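# Stack three bowed boards on offcuts to dry

## Task

Dry the three curved boards as a nested arch stack. At the spot where the middle board now lies, place two of the flat offcuts flat on the mat, crosswise and spaced apart. On them stack the boards, every one hollow side down, each centred over the one beneath and aligned with the middle board's present direction: the middle board lowest, the right-hand board next, the left-hand board uppermost. The lowest board may touch only the two offcuts, never the mat. Put the tape measure flat on the top of the stack and the pencil flat on the tape measure. Place the remaining flat offcut on the table next to the mat's left edge, clear of the mat.

## Robot and tools

Robot: two arms, left_arm and right_arm, each ending in a five-finger hand (left_arm has a left hand, right_arm a right hand, mirror images). Base positions in the scene frame: left_arm (-0.022, +0.353, +0.043) m, right_arm (-0.015, -0.320, +0.016) m, both nearly unrotated. A post stands behind the arms. Loose items may occasionally get nudged by something outside the robot.

Frames: the scene frame has its origin at table-top height midway between the nominal bases, +z up, +x out over the table, +y toward left_arm (arm names are not image sides). Every arm pose, velocity, target and offset is in that arm's own base frame and axes; rotations pivot about the arm's Hand target position. Printed positions and orientations may be off by a few cm, more at long reach.

Hand point: a spot fixed to the palm, 0.05 m in front of it and 0.15 m from the wrist flange along the fingers. Its +z runs along straight fingers, +y out of the palm, +x across the palm away from the thumb on the right hand (toward the thumb on the left hand). Straight fingertips reach 0.06 to 0.07 m past the point and sit 0.06 m behind it along -y. A bracket on the little-finger side of the wrist can strike objects.

The row (28 numbers, all in [-1, 1], both arms always included): left_arm dx, dy, dz, rx, ry, rz; left hand little, ring, middle, index, thumb_bend, thumb_turn, force_limit, speed; then the same 14 for right_arm. Pose numbers are offsets, not poses: relative to the arm's Hand target at the start of that action (or move), scaled so 1.0 = 0.6 m or 180 degrees; rx, ry, rz form one rotation vector. All six zero means no new request for that arm. Finger numbers are targets: +1 open/straight, -1 curled; thumb_turn -1 puts the thumb opposite the fingers, +1 beside the palm. force_limit maps -1..+1 to about 0..10 N at the fingertip (0..15 N for the two thumb motors); speed rises from near zero at -1 to full at +0.48 and stays full above. Hand numbers are never optional: to keep a hand unchanged, resend the last eight numbers actually executed for it (before any, use hand_measured plus its force_limit and speed).

Tools:
- execute_actions(actions, cameras): actions is a list of actions; each action is up to 15 rows, one per 1/30 s step, the last row held to step 15. Every row in an action is an offset from that action's starting Hand target, not from the prior row; repeating an offset in a new action moves further. Images appear only for an empty list or when cameras requests them.
- move(target, speed, blend, blocking, cameras): straight-line paths toward one row or a list of up to 15 rows, all offsets measured from the same starting Hand targets. speed in m/s (0.002 to 4.3, default 0.25; turns up to twice that in rad/s), one value or one per target; blend in m rounds corners (0 = stop at each). Capped at 10 s total. No obstacle avoidance, and the hand can lag, stray or overshoot at speed. blocking=false returns after about 0.5 s while it keeps running.
- wait(seconds, cameras): 0 to 3600 s, no new commands; a running move continues.
- stop(cameras): brakes a running move.
- zoom_image(camera, region): region [x0, y0, x1, y1] in pixels of the newest image, at most 504 by 504.
- show_instructions(): shows the reference pages.
- finished_scene(scene): ends the scene permanently; scene may be 1 or omitted.

Cameras: cam_high (896x504), cam_left_wrist and cam_right_wrist (616x616 fisheye).

Results: end_effector_position (m) and end_effector_quat_wxyz per arm in its base frame; Hand target is the last commanded pose after clipping, and the next offsets start from it. Joint positions, velocities and torques (torques noisy, offset, with wrap at ±28 N m for numbers 3 and 4). hand_measured, hand_stopped_by (moving, target, force, stalled, fault) and hand_load_n (positive when pushed open; near 0 after a lost grip) follow the finger order above. A move adds a move: line such as done, off_target, moving, held or fault, plus limits (paced = pose clipped, held = steps withheld). Warnings like MOTOR HOT or OVER-TEMPERATURE FAULT may appear.

Behaviour: arms are loose; resting 1 to 3 cm (up to 5 cm) short, usually low, is normal. Commanded orientation is clipped to 40 degrees from the current one each step. A new execute_actions call re-requests the Hand target; send the remaining gap as an offset if still short. To release a push, command back past the hand point. Thumb opposed, the hand grips things 0.035 to 0.065 m thick; thumb tip against index pad can pinch light items. Close at speed -0.94 or lower for a gentle grip; to squeeze harder raise force_limit and send a more closed target.

Avoid: dropping or releasing moving parts, fast impacts, hard pushes, bumping the hands or arms into each other, overloading fingers, long stretched holds that heat motors, and letting anything leave the table.

Each tool is called after "Request:" as name([rows], argument=value, ...), one row to a line, values as JSON.

Reference images:

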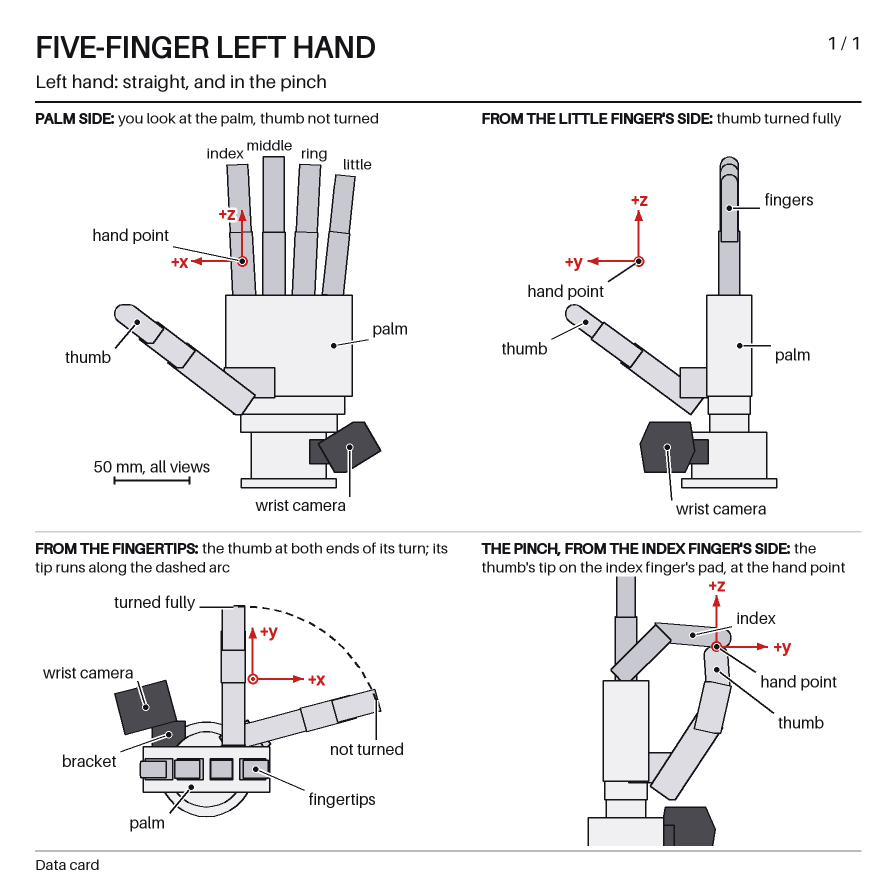

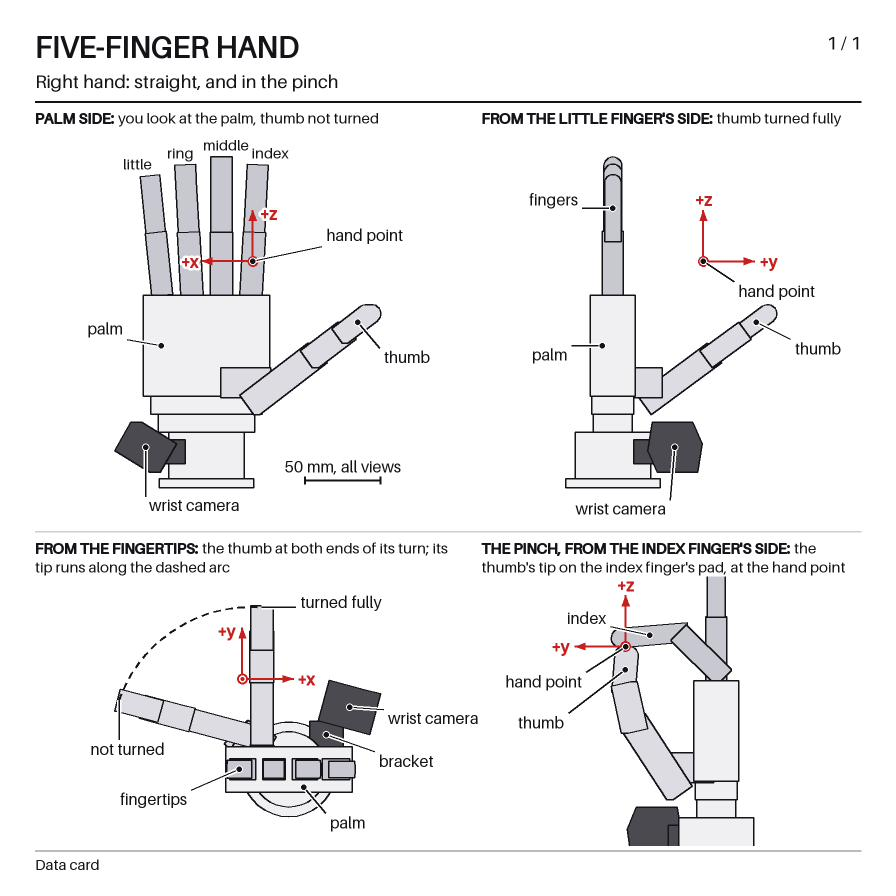

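## Session

Request:
execute_actions(actions=[])

Scene clock: 0.00 s.
left_arm: end_effector_position=(+0.0920, -0.3543, +0.2673) hand_measured=(+1.000, +1.000, +1.000, +1.000, +1.000, +1.000) hand_load_n=(+0.0, +0.0, +0.0, +0.0, +0.0, +0.0) hand_stopped_by=(target, target, target, target, target, target) hand_force_limit=0.00 hand_speed=-0.80 end_effector_quat_wxyz=(+0.463, +0.720, -0.503, -0.117) | right_arm: end_effector_position=(+0.2575, -0.2620, +0.2512) hand_measured=(+1.000, +1.000, +1.000, +1.000, +1.000, +1.000) hand_load_n=(+0.0, +0.0, +0.0, +0.0, +0.0, +0.0) hand_stopped_by=(target, target, target, target, target, target) hand_force_limit=0.00 hand_speed=-0.80 end_effector_quat_wxyz=(-0.231, -0.302, +0.808, -0.449)
Joint positions: left_arm=[-0.74 1.269 0.941 -1.419 0.986 -0.997] | right_arm=[-0.404 1.097 1.016 -1.023 0.99 0.196]
Joint velocities: within noise
Joint torques (N m): no reading
Heat: left arm: hottest waist 33 °C; right arm: hottest waist 30 °C.
Hand target: left_arm +0.0969, -0.3576, +0.2770; +0.466, +0.719, -0.504, -0.107 | right_arm +0.2650, -0.2646, +0.2681; -0.217, -0.292, +0.808, -0.464

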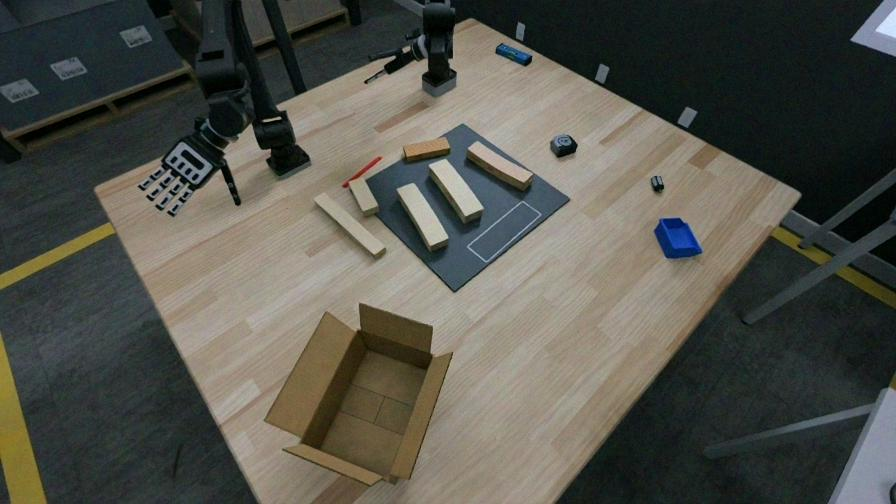

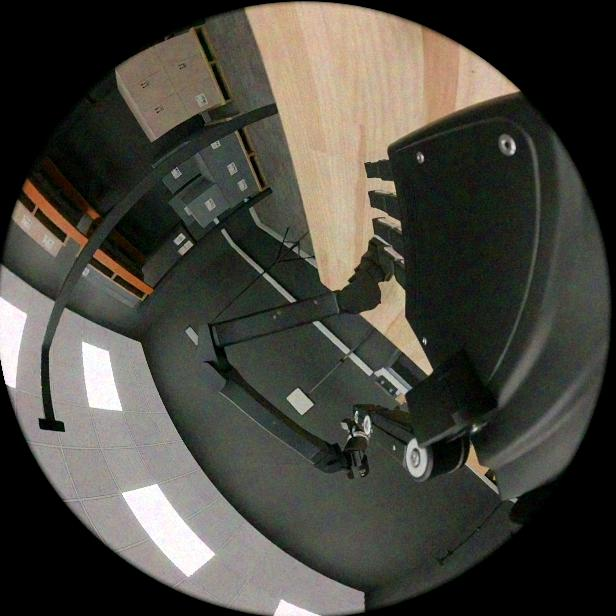

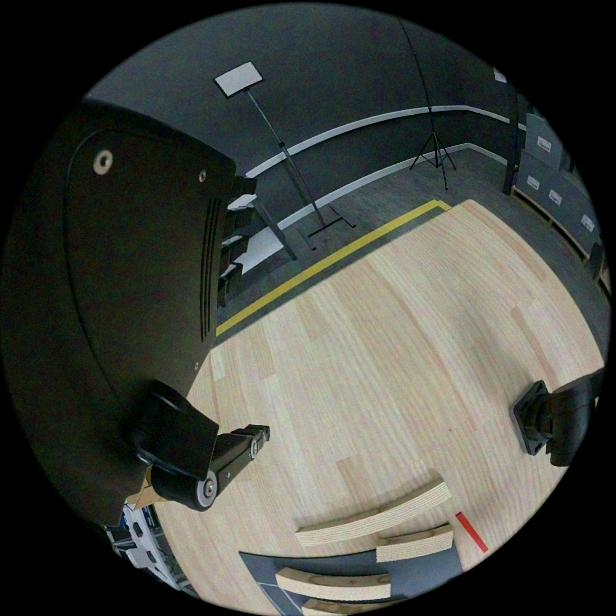

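Request:
zoom_image(camera="cam_high", region=[300, 100, 600, 300])

Request:
zoom_image(camera="cam_high", region=[380, 120, 500, 200])

Request:
zoom_image(camera="cam_high", region=[300, 150, 420, 270])

Request:
zoom_image(camera="cam_right_wrist", region=[220, 440, 520, 616])

Scaled by 1.680 from the camera's image (finer frame: 1280x720).

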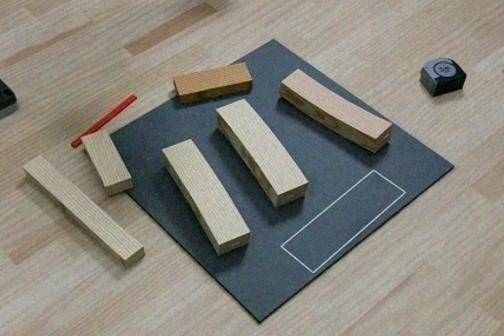

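Scaled by 4.200 from the camera's image (finer frame: 1280x720).

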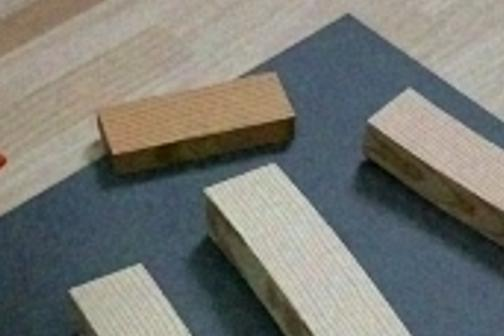

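Scaled by 4.200 from the camera's image (finer frame: 1280x720).

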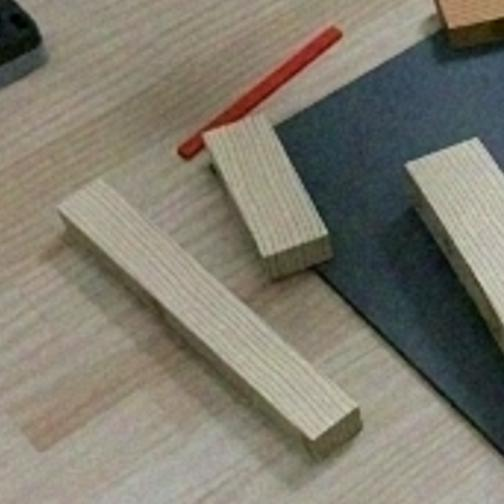

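Scaled by 1.680 from the camera's image (finer frame: 880x880).

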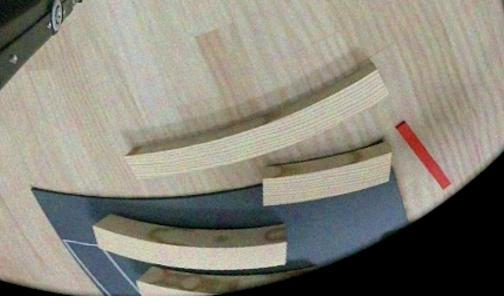

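Request:
zoom_image(camera="cam_high", region=[380, 20, 500, 120])

Request:
zoom_image(camera="cam_high", region=[230, 80, 350, 200])

Request:
zoom_image(camera="cam_high", region=[450, 120, 580, 210])

Request:
zoom_image(camera="cam_high", region=[380, 150, 500, 260])

Request:
zoom_image(camera="cam_high", region=[540, 120, 720, 270])

Scaled by 4.200 from the camera's image (finer frame: 1280x720).

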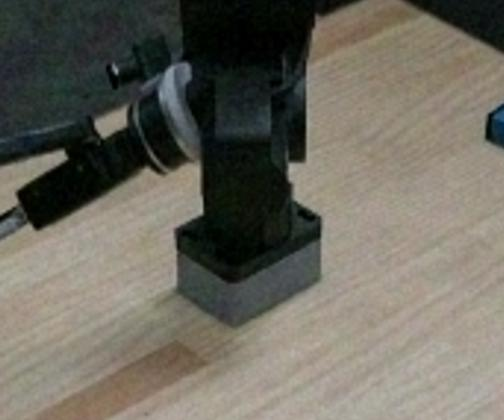

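Scaled by 4.200 from the camera's image (finer frame: 1280x720).

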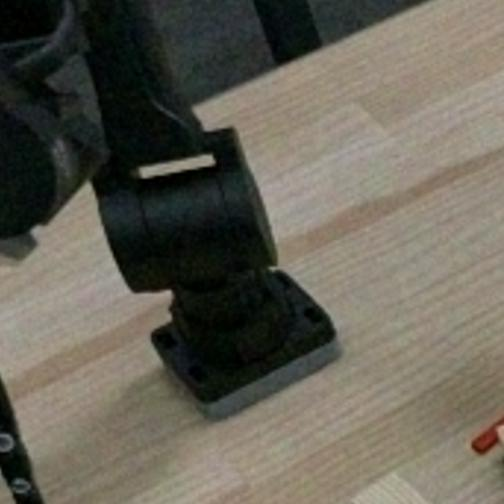

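Scaled by 3.877 from the camera's image (finer frame: 1280x720).

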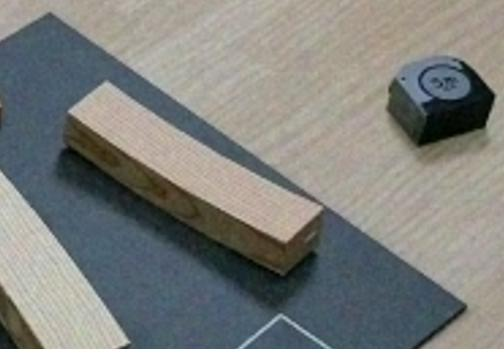

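Scaled by 4.200 from the camera's image (finer frame: 1280x720).

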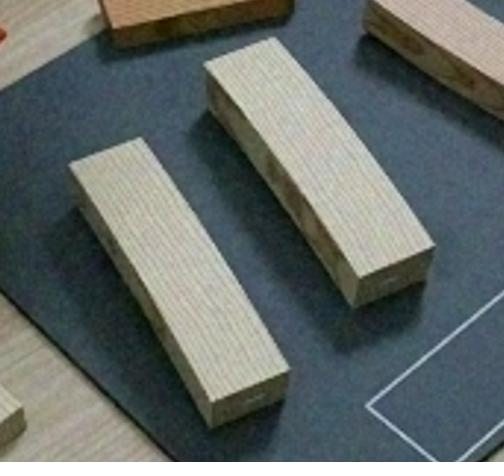

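Scaled by 2.800 from the camera's image (finer frame: 1280x720).

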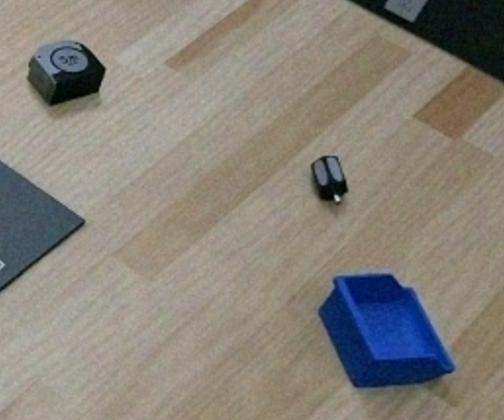

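Request:
move(target=[0.505, 0.43, 0.06, -0.2538, -0.5886, -0.3565, 1,1,1,1,1,1,0,-0.8, 0,0,0,0,0,0, 1,1,1,1,1,1,0,-0.8], speed=0.2, cameras=["all"])

Scene clock: 25.80 s.
left_arm: end_effector_position=(+0.3853, -0.1011, +0.2948) hand_measured=(+1.000, +1.000, +1.000, +1.000, +1.000, +1.000) hand_load_n=(+0.0, +0.0, +0.0, +0.0, +0.0, -0.5) hand_stopped_by=(target, target, target, target, target, target) hand_force_limit=0.00 hand_speed=-0.80 end_effector_quat_wxyz=(-0.012, -0.014, +0.902, -0.431) | right_arm: end_effector_position=(+0.2575, -0.2620, +0.2512) hand_measured=(+1.000, +1.000, +1.000, +1.000, +1.000, +1.000) hand_load_n=(+0.0, +0.0, +0.0, +0.0, +0.0, +0.0) hand_stopped_by=(target, target, target, target, target, target) hand_force_limit=0.00 hand_speed=-0.80 end_effector_quat_wxyz=(-0.231, -0.302, +0.808, -0.449)
Joint positions: left_arm=[0.031 1.448 1.505 -1.682 0.891 1.597] | right_arm=[-0.404 1.097 1.016 -1.023 0.99 0.196]
Joint torques (N m): left_arm=[0.56 -8.41 14.87 0.13 0.8 0.07] | right_arm=[0.5 -5.48 11.38 1.1 0.53 0.1]
Heat: left arm: hottest elbow 35 °C; right arm: hottest waist 30 °C.
Hand target: left_arm +0.3999, -0.0996, +0.3130; +0.000, +0.001, +0.900, -0.436 | right_arm +0.2650, -0.2646, +0.2681; -0.217, -0.292, +0.808, -0.464
Off the commanded pose: left_arm 0.023 m, 2 deg | right_arm 0.019 m, 3 deg.
joint sent to its limit (left arm) — joint 4 (wrist pitch), lower limit. The joint targets are off in position, not in orientation.
move: off_target (left_arm)

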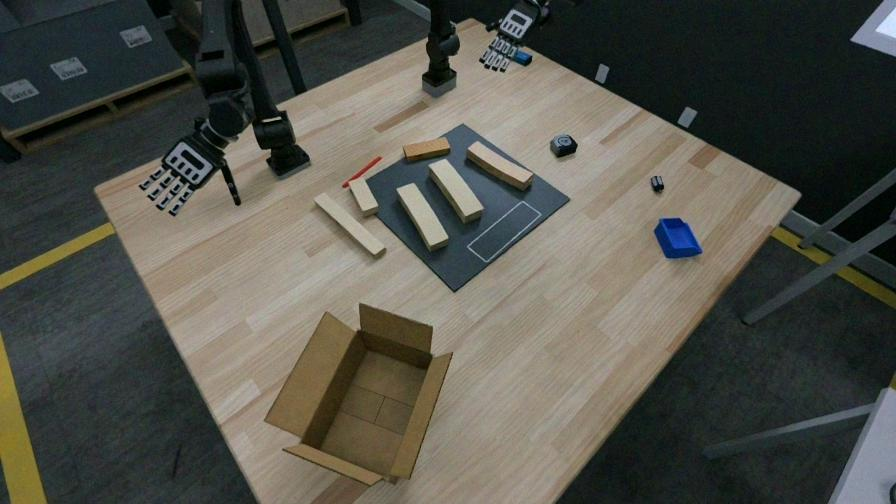

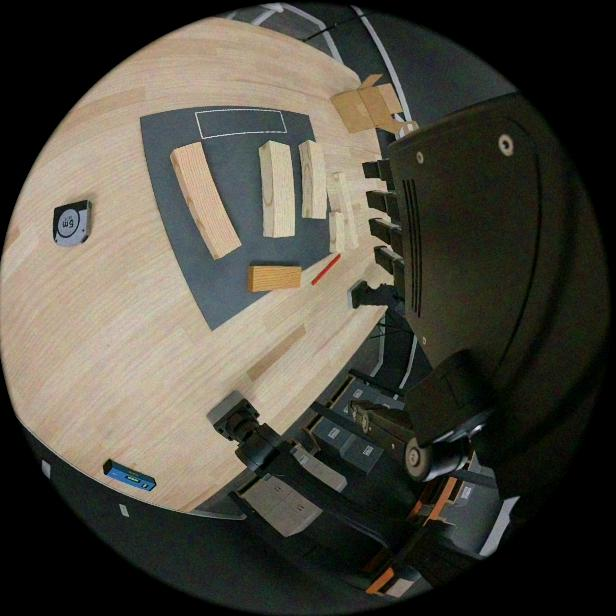

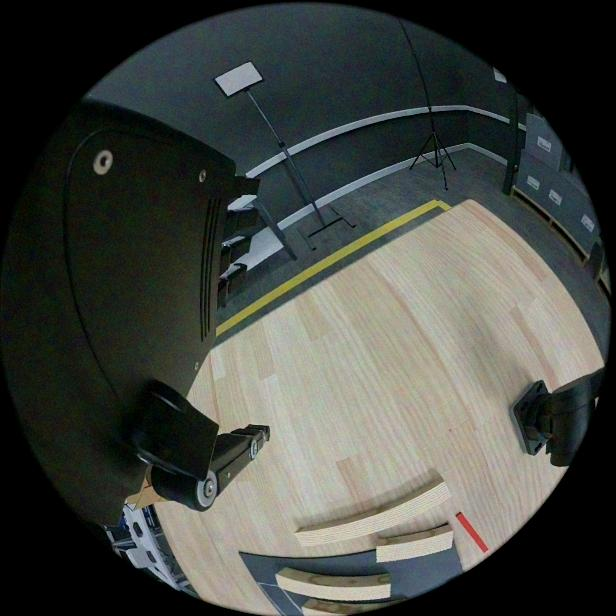

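Request:
zoom_image(camera="cam_left_wrist", region=[130, 90, 380, 340])

Request:
zoom_image(camera="cam_left_wrist", region=[240, 120, 370, 250])

Request:
zoom_image(camera="cam_left_wrist", region=[160, 130, 310, 280])

Scaled by 2.016 from the camera's image (finer frame: 880x880).

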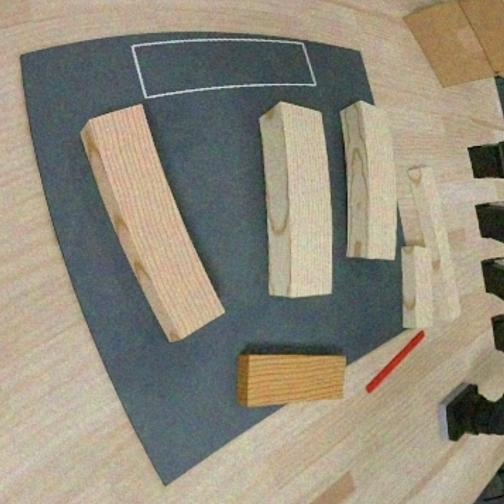

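Scaled by 3.877 from the camera's image (finer frame: 880x880).

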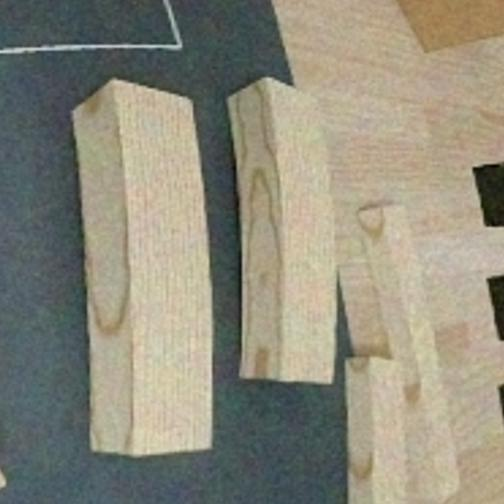

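Scaled by 3.360 from the camera's image (finer frame: 880x880).

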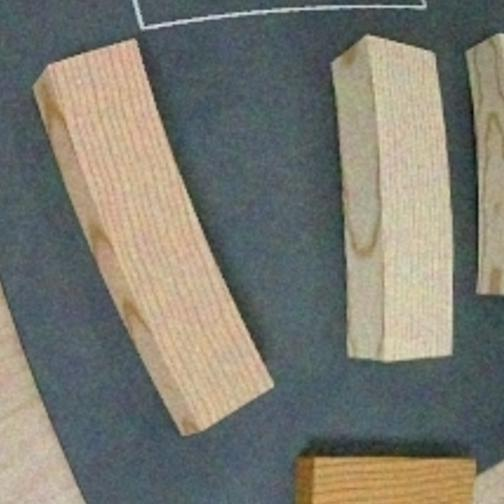

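Request:
zoom_image(camera="cam_high", region=[460, 0, 560, 90])

Scaled by 5.040 from the camera's image (finer frame: 1280x720).

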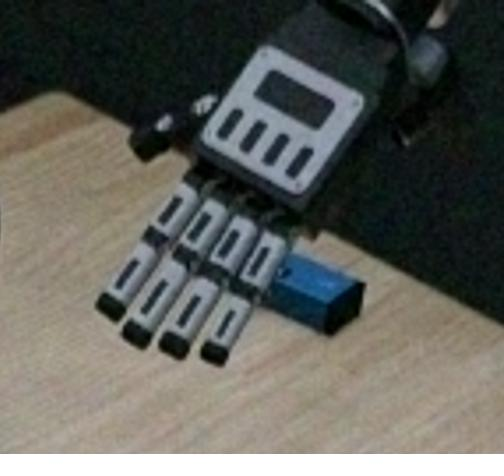

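Request:
zoom_image(camera="cam_high", region=[80, 150, 160, 230])

Request:
zoom_image(camera="cam_high", region=[740, 160, 820, 240])

Request:
zoom_image(camera="cam_high", region=[510, 424, 590, 504])

Request:
zoom_image(camera="cam_high", region=[200, 424, 280, 504])

Request:
zoom_image(camera="cam_high", region=[440, 0, 520, 80])

Request:
zoom_image(camera="cam_high", region=[350, 20, 430, 100])

Scaled by 6.300 from the camera's image (finer frame: 1280x720).

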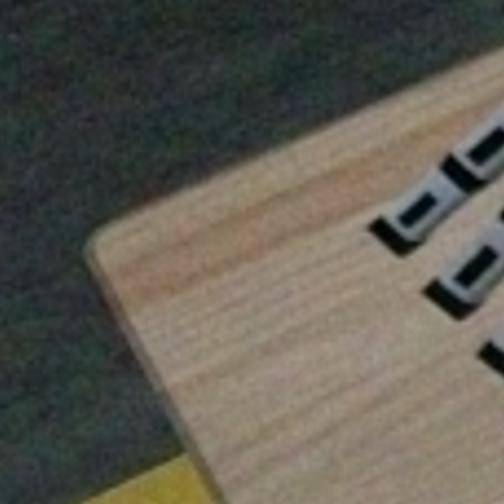

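Scaled by 6.300 from the camera's image (finer frame: 1280x720).

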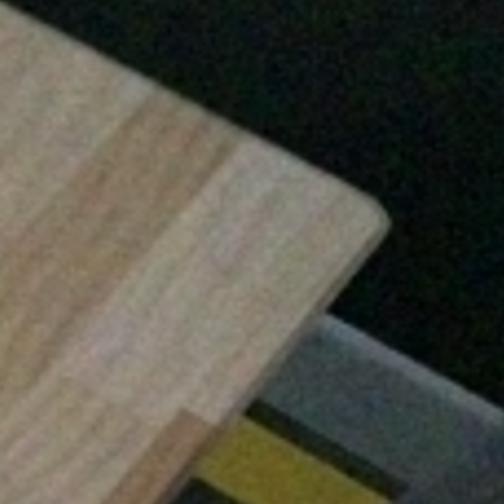

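Scaled by 6.300 from the camera's image (finer frame: 1280x720).

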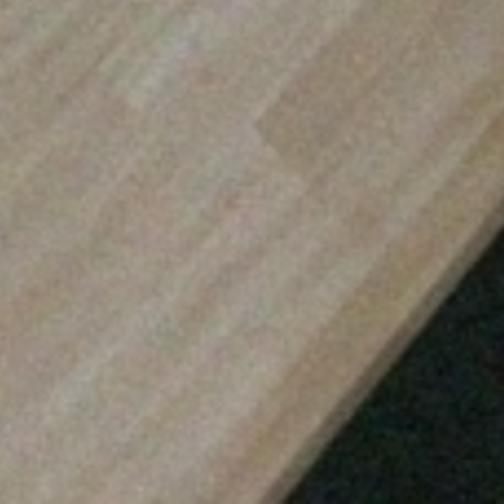

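Scaled by 6.300 from the camera's image (finer frame: 1280x720).

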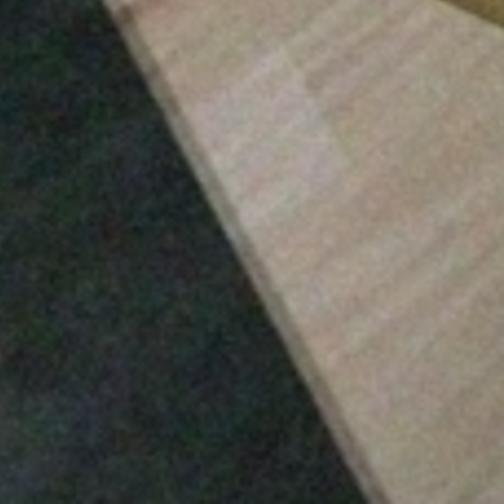

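Scaled by 6.300 from the camera's image (finer frame: 1280x720).

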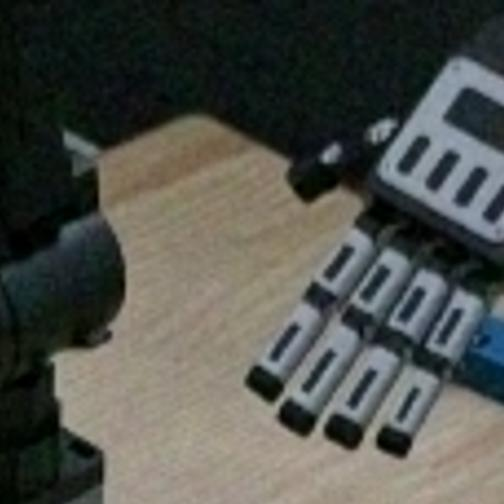

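Scaled by 6.300 from the camera's image (finer frame: 1280x720).

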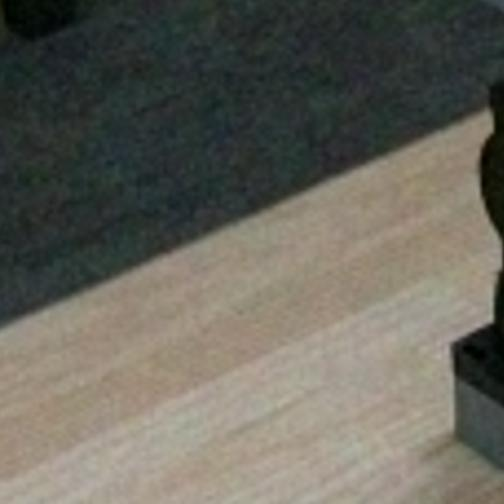

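Request:
move(target=[0,0,0,0,0,0, 1,1,1,1,1,1,0,-0.8, 0.0917,0.4477,0.02,0.279,0.0193,0.7644, 1,1,1,1,1,1,0,-0.8], speed=0.2, cameras=["all"])

Scene clock: 49.80 s.
left_arm: end_effector_position=(+0.3853, -0.1011, +0.2948) hand_measured=(+1.000, +1.000, +1.000, +1.000, +1.000, +1.000) hand_load_n=(+0.0, +0.0, +0.0, +0.0, +0.0, +0.0) hand_stopped_by=(target, target, target, target, target, target) hand_force_limit=0.00 hand_speed=-0.80 end_effector_quat_wxyz=(-0.012, -0.014, +0.902, -0.431) | right_arm: end_effector_position=(+0.3077, +0.0014, +0.2640) hand_measured=(+1.000, +1.000, +1.000, +1.000, +1.000, +1.000) hand_load_n=(+0.0, +0.0, +0.0, +0.0, +0.0, +0.0) hand_stopped_by=(target, target, target, target, target, target) hand_force_limit=0.00 hand_speed=-0.80 end_effector_quat_wxyz=(-0.432, +0.891, -0.137, +0.041)
Joint positions: left_arm=[0.031 1.448 1.505 -1.682 0.891 1.597] | right_arm=[-0.362 1.239 1.222 -1.694 -0.889 -1.694]
Joint torques (N m): left_arm=[0.79 -8.94 14.97 0.18 0.82 0.1] | right_arm=[1.67 -5.36 12.45 -0.25 -0.72 -0.01]
Heat: left arm: hottest elbow 39 °C; right arm: hottest elbow 30 °C.
Hand target: left_arm +0.3999, -0.0996, +0.3130; +0.000, +0.001, +0.900, -0.436 | right_arm +0.3200, +0.0040, +0.2801; -0.432, +0.892, -0.117, +0.057
Off the commanded pose: left_arm 0.023 m, 2 deg | right_arm 0.020 m, 3 deg.
joint sent to its limit (left arm) — joint 4 (wrist pitch), lower limit. The joint targets are off in position, not in orientation.
move: off_target (right_arm)

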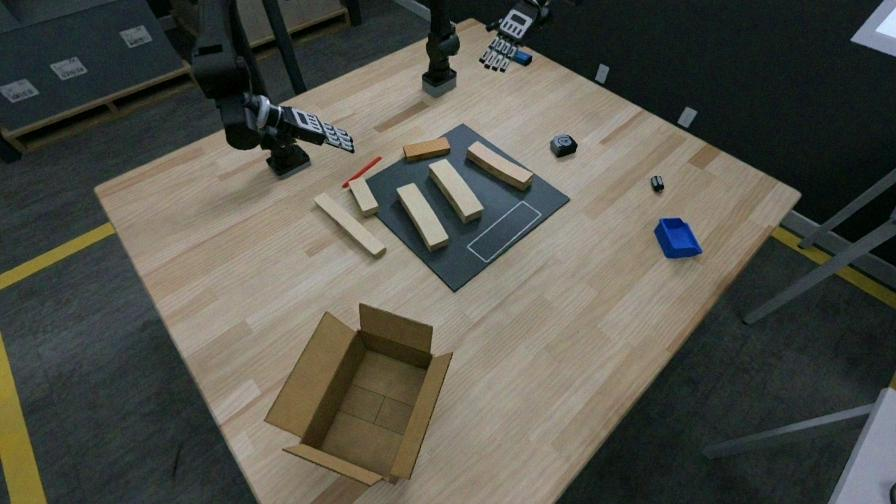

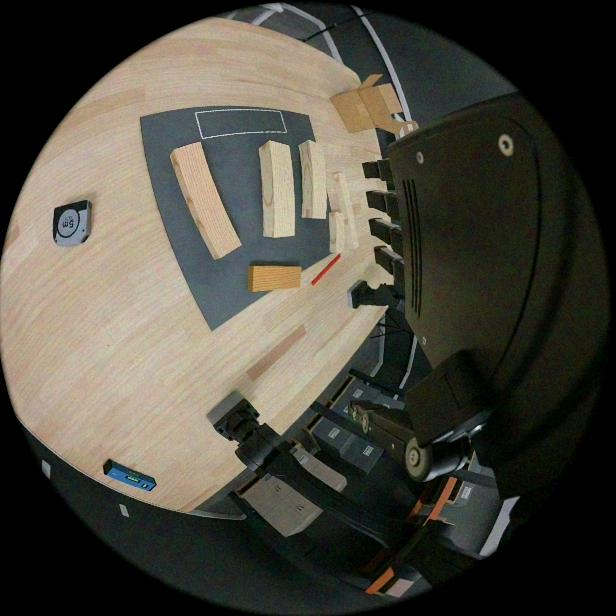

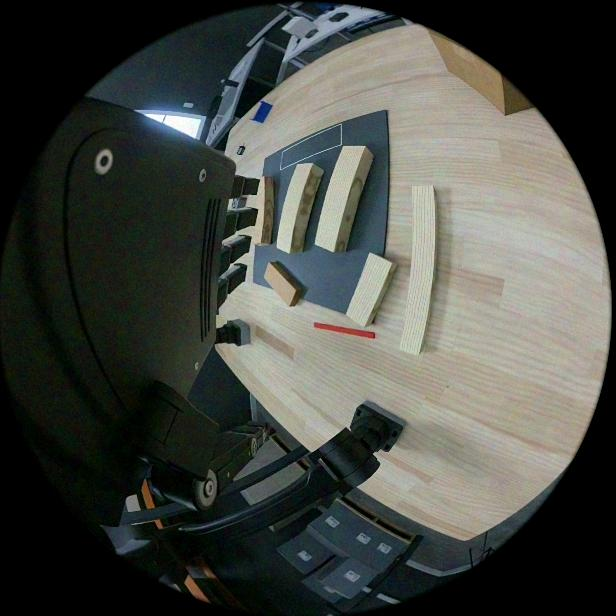

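Request:
zoom_image(camera="cam_right_wrist", region=[240, 100, 500, 360])

Request:
zoom_image(camera="cam_right_wrist", region=[340, 180, 460, 360])

Request:
zoom_image(camera="cam_right_wrist", region=[240, 120, 400, 280])

Scaled by 1.938 from the camera's image (finer frame: 880x880).

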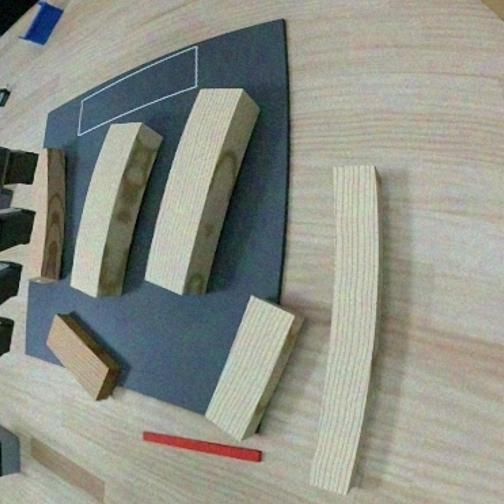

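Scaled by 2.800 from the camera's image (finer frame: 880x880).

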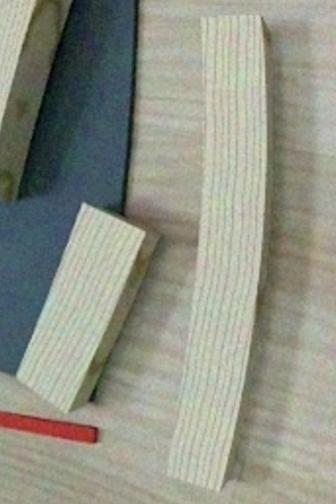

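Scaled by 3.150 from the camera's image (finer frame: 880x880).

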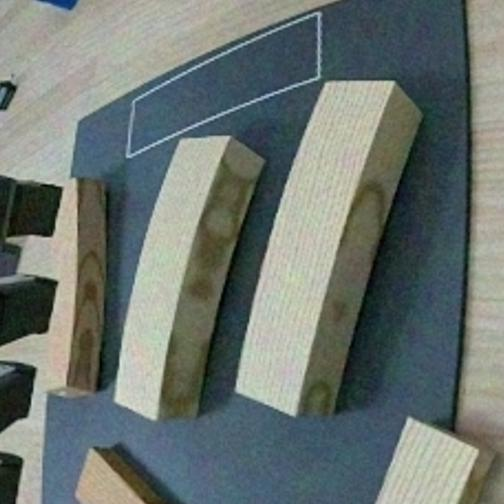

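Request:
move(target=[0,0,0,0,0,0, 0.5,0.5,0.5,0.5,1,-1,-0.5,0.2, 0,0,0,0,0,0, 0.5,0.5,0.5,0.5,1,-1,-0.5,0.2], cameras=["all"])

Scene clock: 73.13 s.
left_arm: end_effector_position=(+0.3850, -0.1013, +0.2950) hand_measured=(+0.500, +1.000, +0.500, +0.500, +1.000, -1.000) hand_load_n=(+0.0, +0.0, +0.0, +0.0, +0.0, +0.0) hand_stopped_by=(target, fault, target, target, target, target) hand_force_limit=-0.50 hand_speed=0.20 end_effector_quat_wxyz=(-0.013, -0.017, +0.902, -0.431) | right_arm: end_effector_position=(+0.3075, +0.0019, +0.2643) hand_measured=(+0.500, +0.500, +0.500, +0.500, +1.000, -1.000) hand_load_n=(+0.0, +0.0, +0.0, +0.0, +0.0, +0.0) hand_stopped_by=(target, target, target, target, target, target) hand_force_limit=-0.50 hand_speed=0.20 end_effector_quat_wxyz=(-0.432, +0.890, -0.140, +0.040)
Joint positions: left_arm=[0.031 1.448 1.505 -1.682 0.891 1.591] | right_arm=[-0.362 1.239 1.222 -1.694 -0.891 -1.688]
Joint torques (N m): left_arm=[0.67 -8.64 14.8 0.16 0.77 0.09] | right_arm=[1.79 -5.36 12.45 -0.27 -0.67 -0.01]
Heat: left arm: hottest elbow 42 °C; right arm: hottest elbow 31 °C.
Hand target: left_arm +0.3999, -0.0996, +0.3130; +0.000, +0.001, +0.900, -0.436 | right_arm +0.3200, +0.0040, +0.2801; -0.432, +0.892, -0.117, +0.057
Off the commanded pose: left_arm 0.023 m, 3 deg | right_arm 0.020 m, 3 deg.
joint sent to its limit (left arm) — joint 4 (wrist pitch), lower limit. The joint targets are off in position, not in orientation.
move: done

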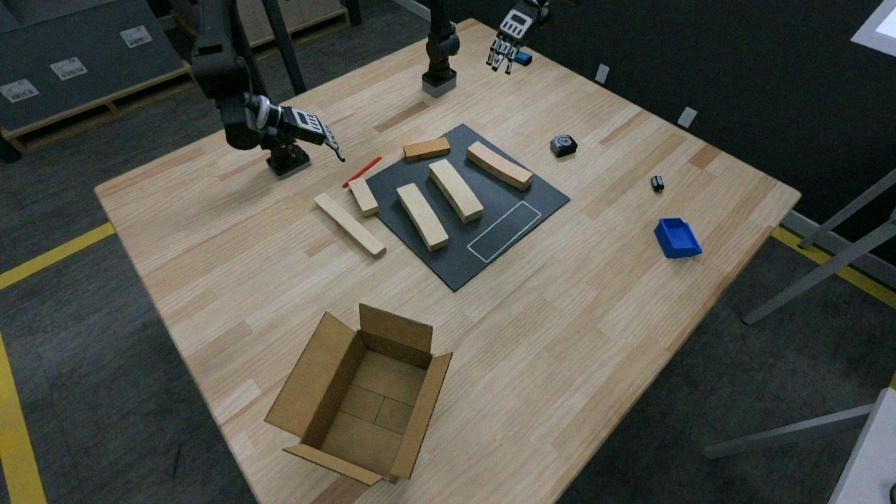

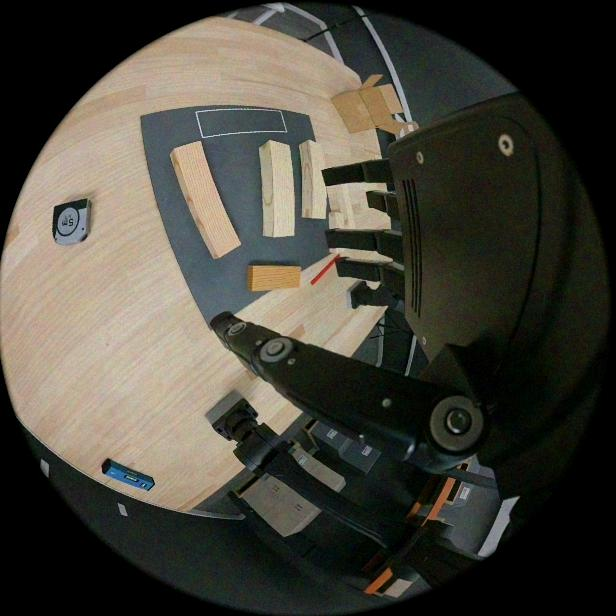

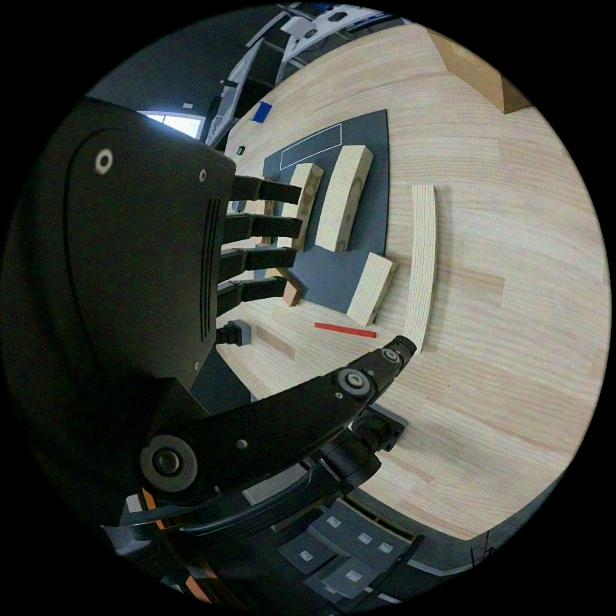

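Request:
move(target=[0.075,-0.4523,-0.3267,0,0,-0.085, 0.5,0.5,0.5,0.5,1,-1,-0.5,0.2, 0,0,0,0,0,0, 0.5,0.5,0.5,0.5,1,-1,-0.5,0.2], speed=0.2, cameras=["all"])

Scene clock: 79.97 s.
left_arm: end_effector_position=(+0.4212, -0.3593, +0.0982) hand_measured=(+0.500, +1.000, +0.500, +0.500, +1.000, -1.000) hand_load_n=(+0.0, +0.0, +0.0, +0.0, +0.0, +0.0) hand_stopped_by=(target, fault, target, target, target, target) hand_force_limit=-0.50 hand_speed=0.20 end_effector_quat_wxyz=(-0.087, +0.110, +0.896, -0.422) | right_arm: end_effector_position=(+0.3075, +0.0019, +0.2643) hand_measured=(+0.500, +0.500, +0.500, +0.500, +1.000, -1.000) hand_load_n=(+0.0, +0.0, +0.0, +0.0, +0.0, +0.0) hand_stopped_by=(target, target, target, target, target, target) hand_force_limit=-0.50 hand_speed=0.20 end_effector_quat_wxyz=(-0.432, +0.890, -0.140, +0.040)
Joint positions: left_arm=[-0.489 1.838 1.462 -0.998 0.874 1.234] | right_arm=[-0.362 1.239 1.222 -1.694 -0.891 -1.688]
Joint torques (N m): left_arm=[0.15 -13.63 14.39 1.84 0.43 -0.15] | right_arm=[1.61 -5.36 12.48 -0.28 -0.69 -0.01]
Heat: left arm: hottest elbow 42 °C; right arm: hottest elbow 32 °C.
Hand target: left_arm +0.4449, -0.3709, +0.1170; -0.058, +0.121, +0.892, -0.432 | right_arm +0.3200, +0.0040, +0.2801; -0.432, +0.892, -0.117, +0.057
Off the commanded pose: left_arm 0.032 m, 4 deg | right_arm 0.020 m, 3 deg.
move: off_target (left_arm)

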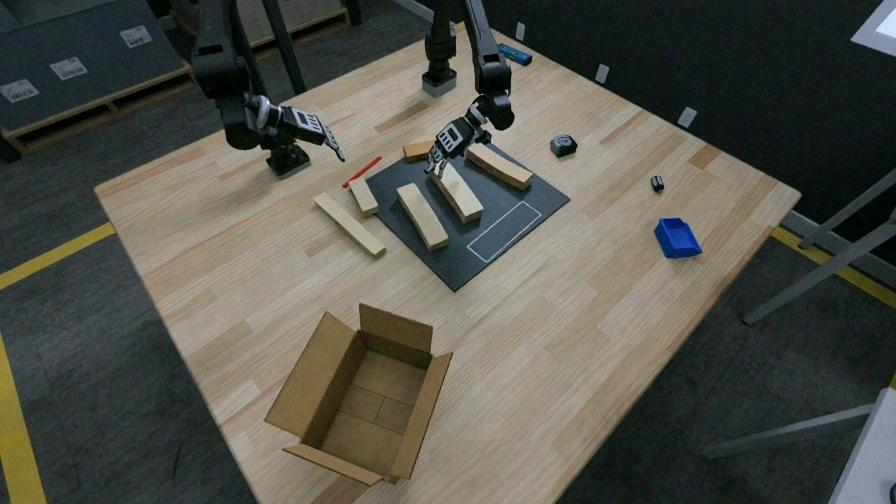

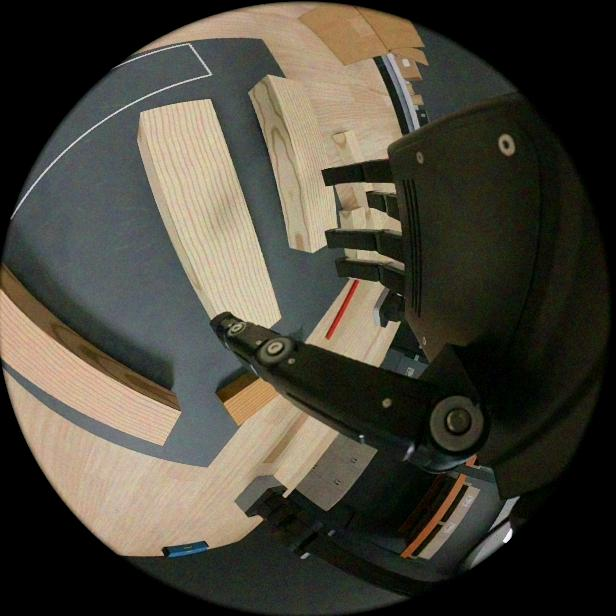

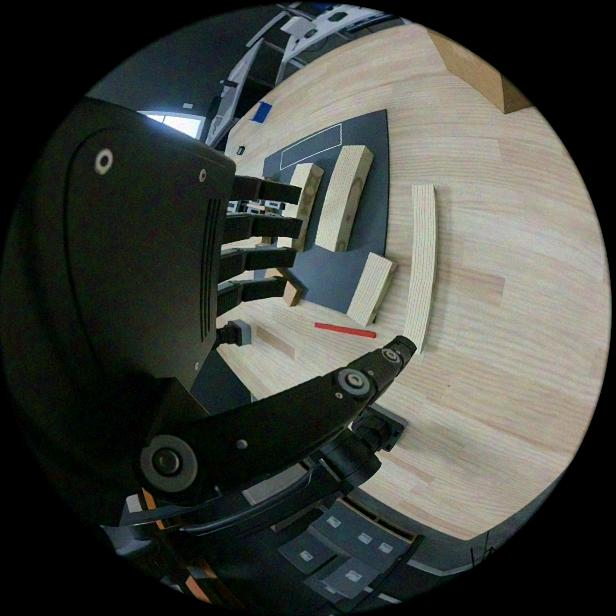

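Request:
zoom_image(camera="cam_high", region=[390, 90, 530, 230])

Request:
zoom_image(camera="cam_left_wrist", region=[120, 60, 420, 360])

Scaled by 3.600 from the camera's image (finer frame: 1280x720).

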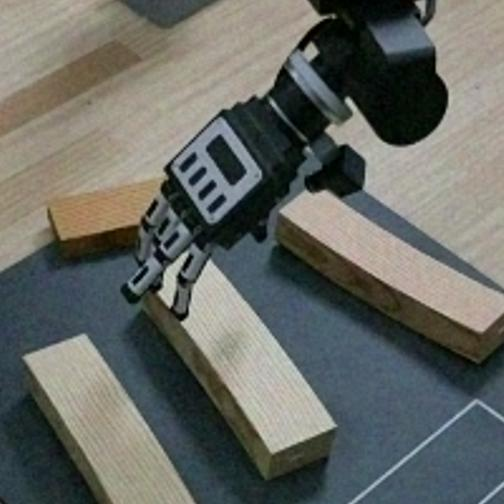

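Scaled by 1.680 from the camera's image (finer frame: 880x880).

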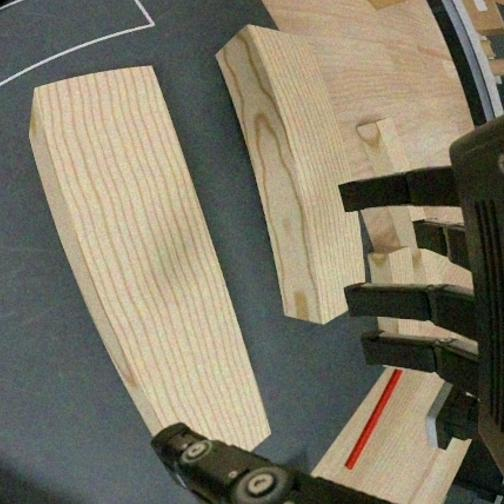

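Request:
move(target=[0.048,0.01,-0.075,-0.009,-0.018,0, 0.5,0.5,0.5,0.5,1,-1,-0.5,0.2, 0,0,0,0,0,0, 0.5,0.5,0.5,0.5,1,-1,-0.5,0.2], speed=0.1, cameras=["cam_high","cam_left_wrist"])

Request:
zoom_image(camera="cam_high", region=[400, 110, 500, 210])

Request:
zoom_image(camera="cam_left_wrist", region=[120, 60, 420, 360])

Scene clock: 85.83 s.
left_arm: end_effector_position=(+0.4554, -0.3578, +0.0646) hand_measured=(+0.500, +1.000, +0.500, +0.500, +1.000, -1.000) hand_load_n=(+0.0, +0.0, +0.0, +0.0, +0.0, +0.0) hand_stopped_by=(target, fault, target, target, target, target) hand_force_limit=-0.50 hand_speed=0.20 end_effector_quat_wxyz=(-0.053, +0.119, +0.892, -0.432) | right_arm: end_effector_position=(+0.3075, +0.0019, +0.2643) hand_measured=(+0.500, +0.500, +0.500, +0.500, +1.000, -1.000) hand_load_n=(+0.0, +0.0, +0.0, -0.5, +0.0, +0.0) hand_stopped_by=(target, target, target, target, target, target) hand_force_limit=-0.50 hand_speed=0.20 end_effector_quat_wxyz=(-0.432, +0.890, -0.140, +0.040)
Joint positions: left_arm=[-0.459 1.901 1.462 -0.881 0.874 1.26] | right_arm=[-0.362 1.239 1.222 -1.694 -0.891 -1.688]
Joint torques (N m): left_arm=[0.67 -14.21 12.22 1.78 0.71 0.1] | right_arm=[1.73 -5.3 12.44 -0.27 -0.68 -0.02]
Heat: left arm: hottest elbow 42 °C; right arm: hottest elbow 32 °C.
Hand target: left_arm +0.4737, -0.3649, +0.0720; -0.031, +0.134, +0.887, -0.441 | right_arm +0.3200, +0.0040, +0.2801; -0.432, +0.892, -0.117, +0.057
Off the commanded pose: left_arm 0.021 m, 3 deg | right_arm 0.020 m, 3 deg.
move: off_target (left_arm)

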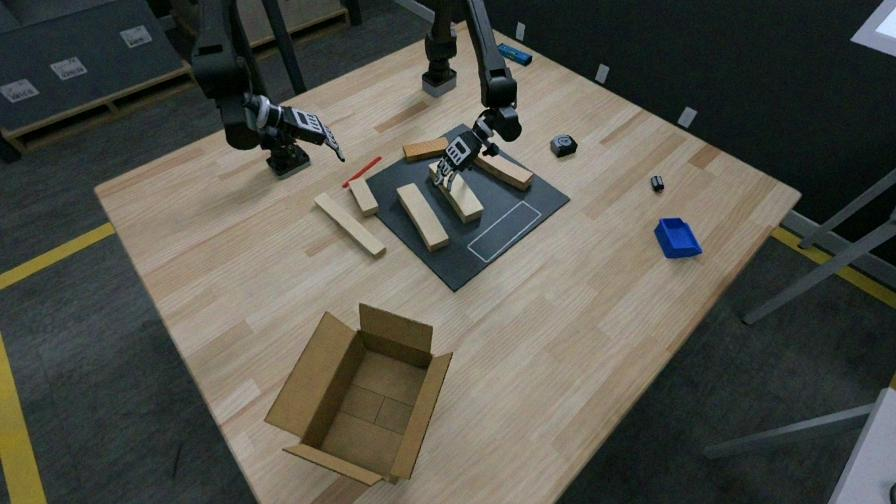

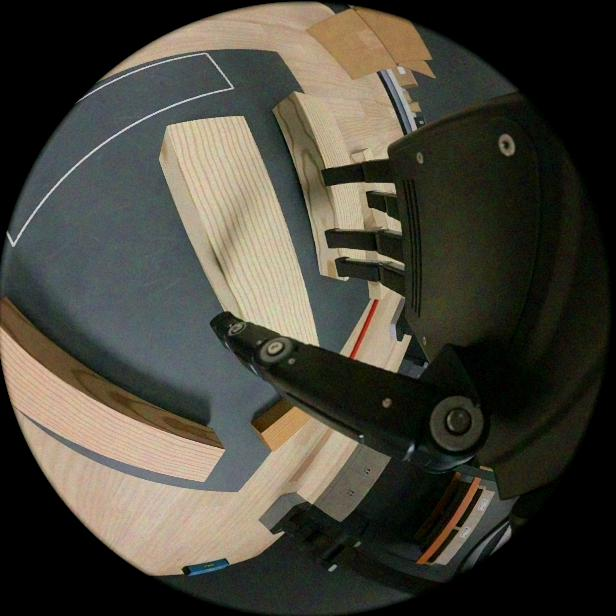

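Scaled by 5.040 from the camera's image (finer frame: 1280x720).

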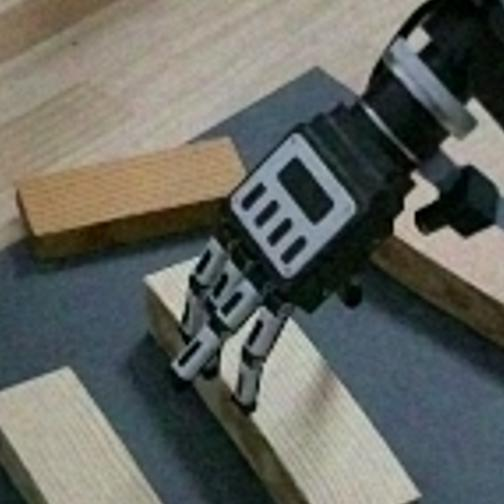

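Scaled by 1.680 from the camera's image (finer frame: 880x880).

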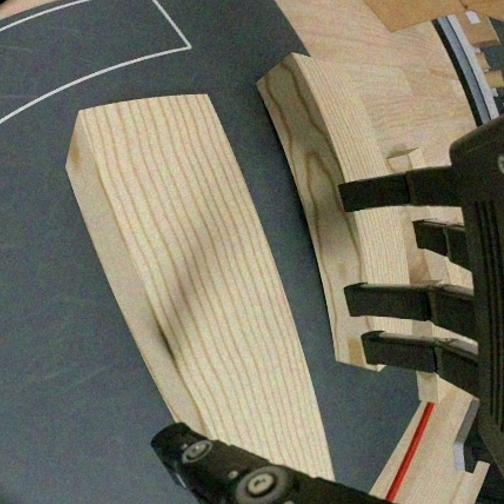

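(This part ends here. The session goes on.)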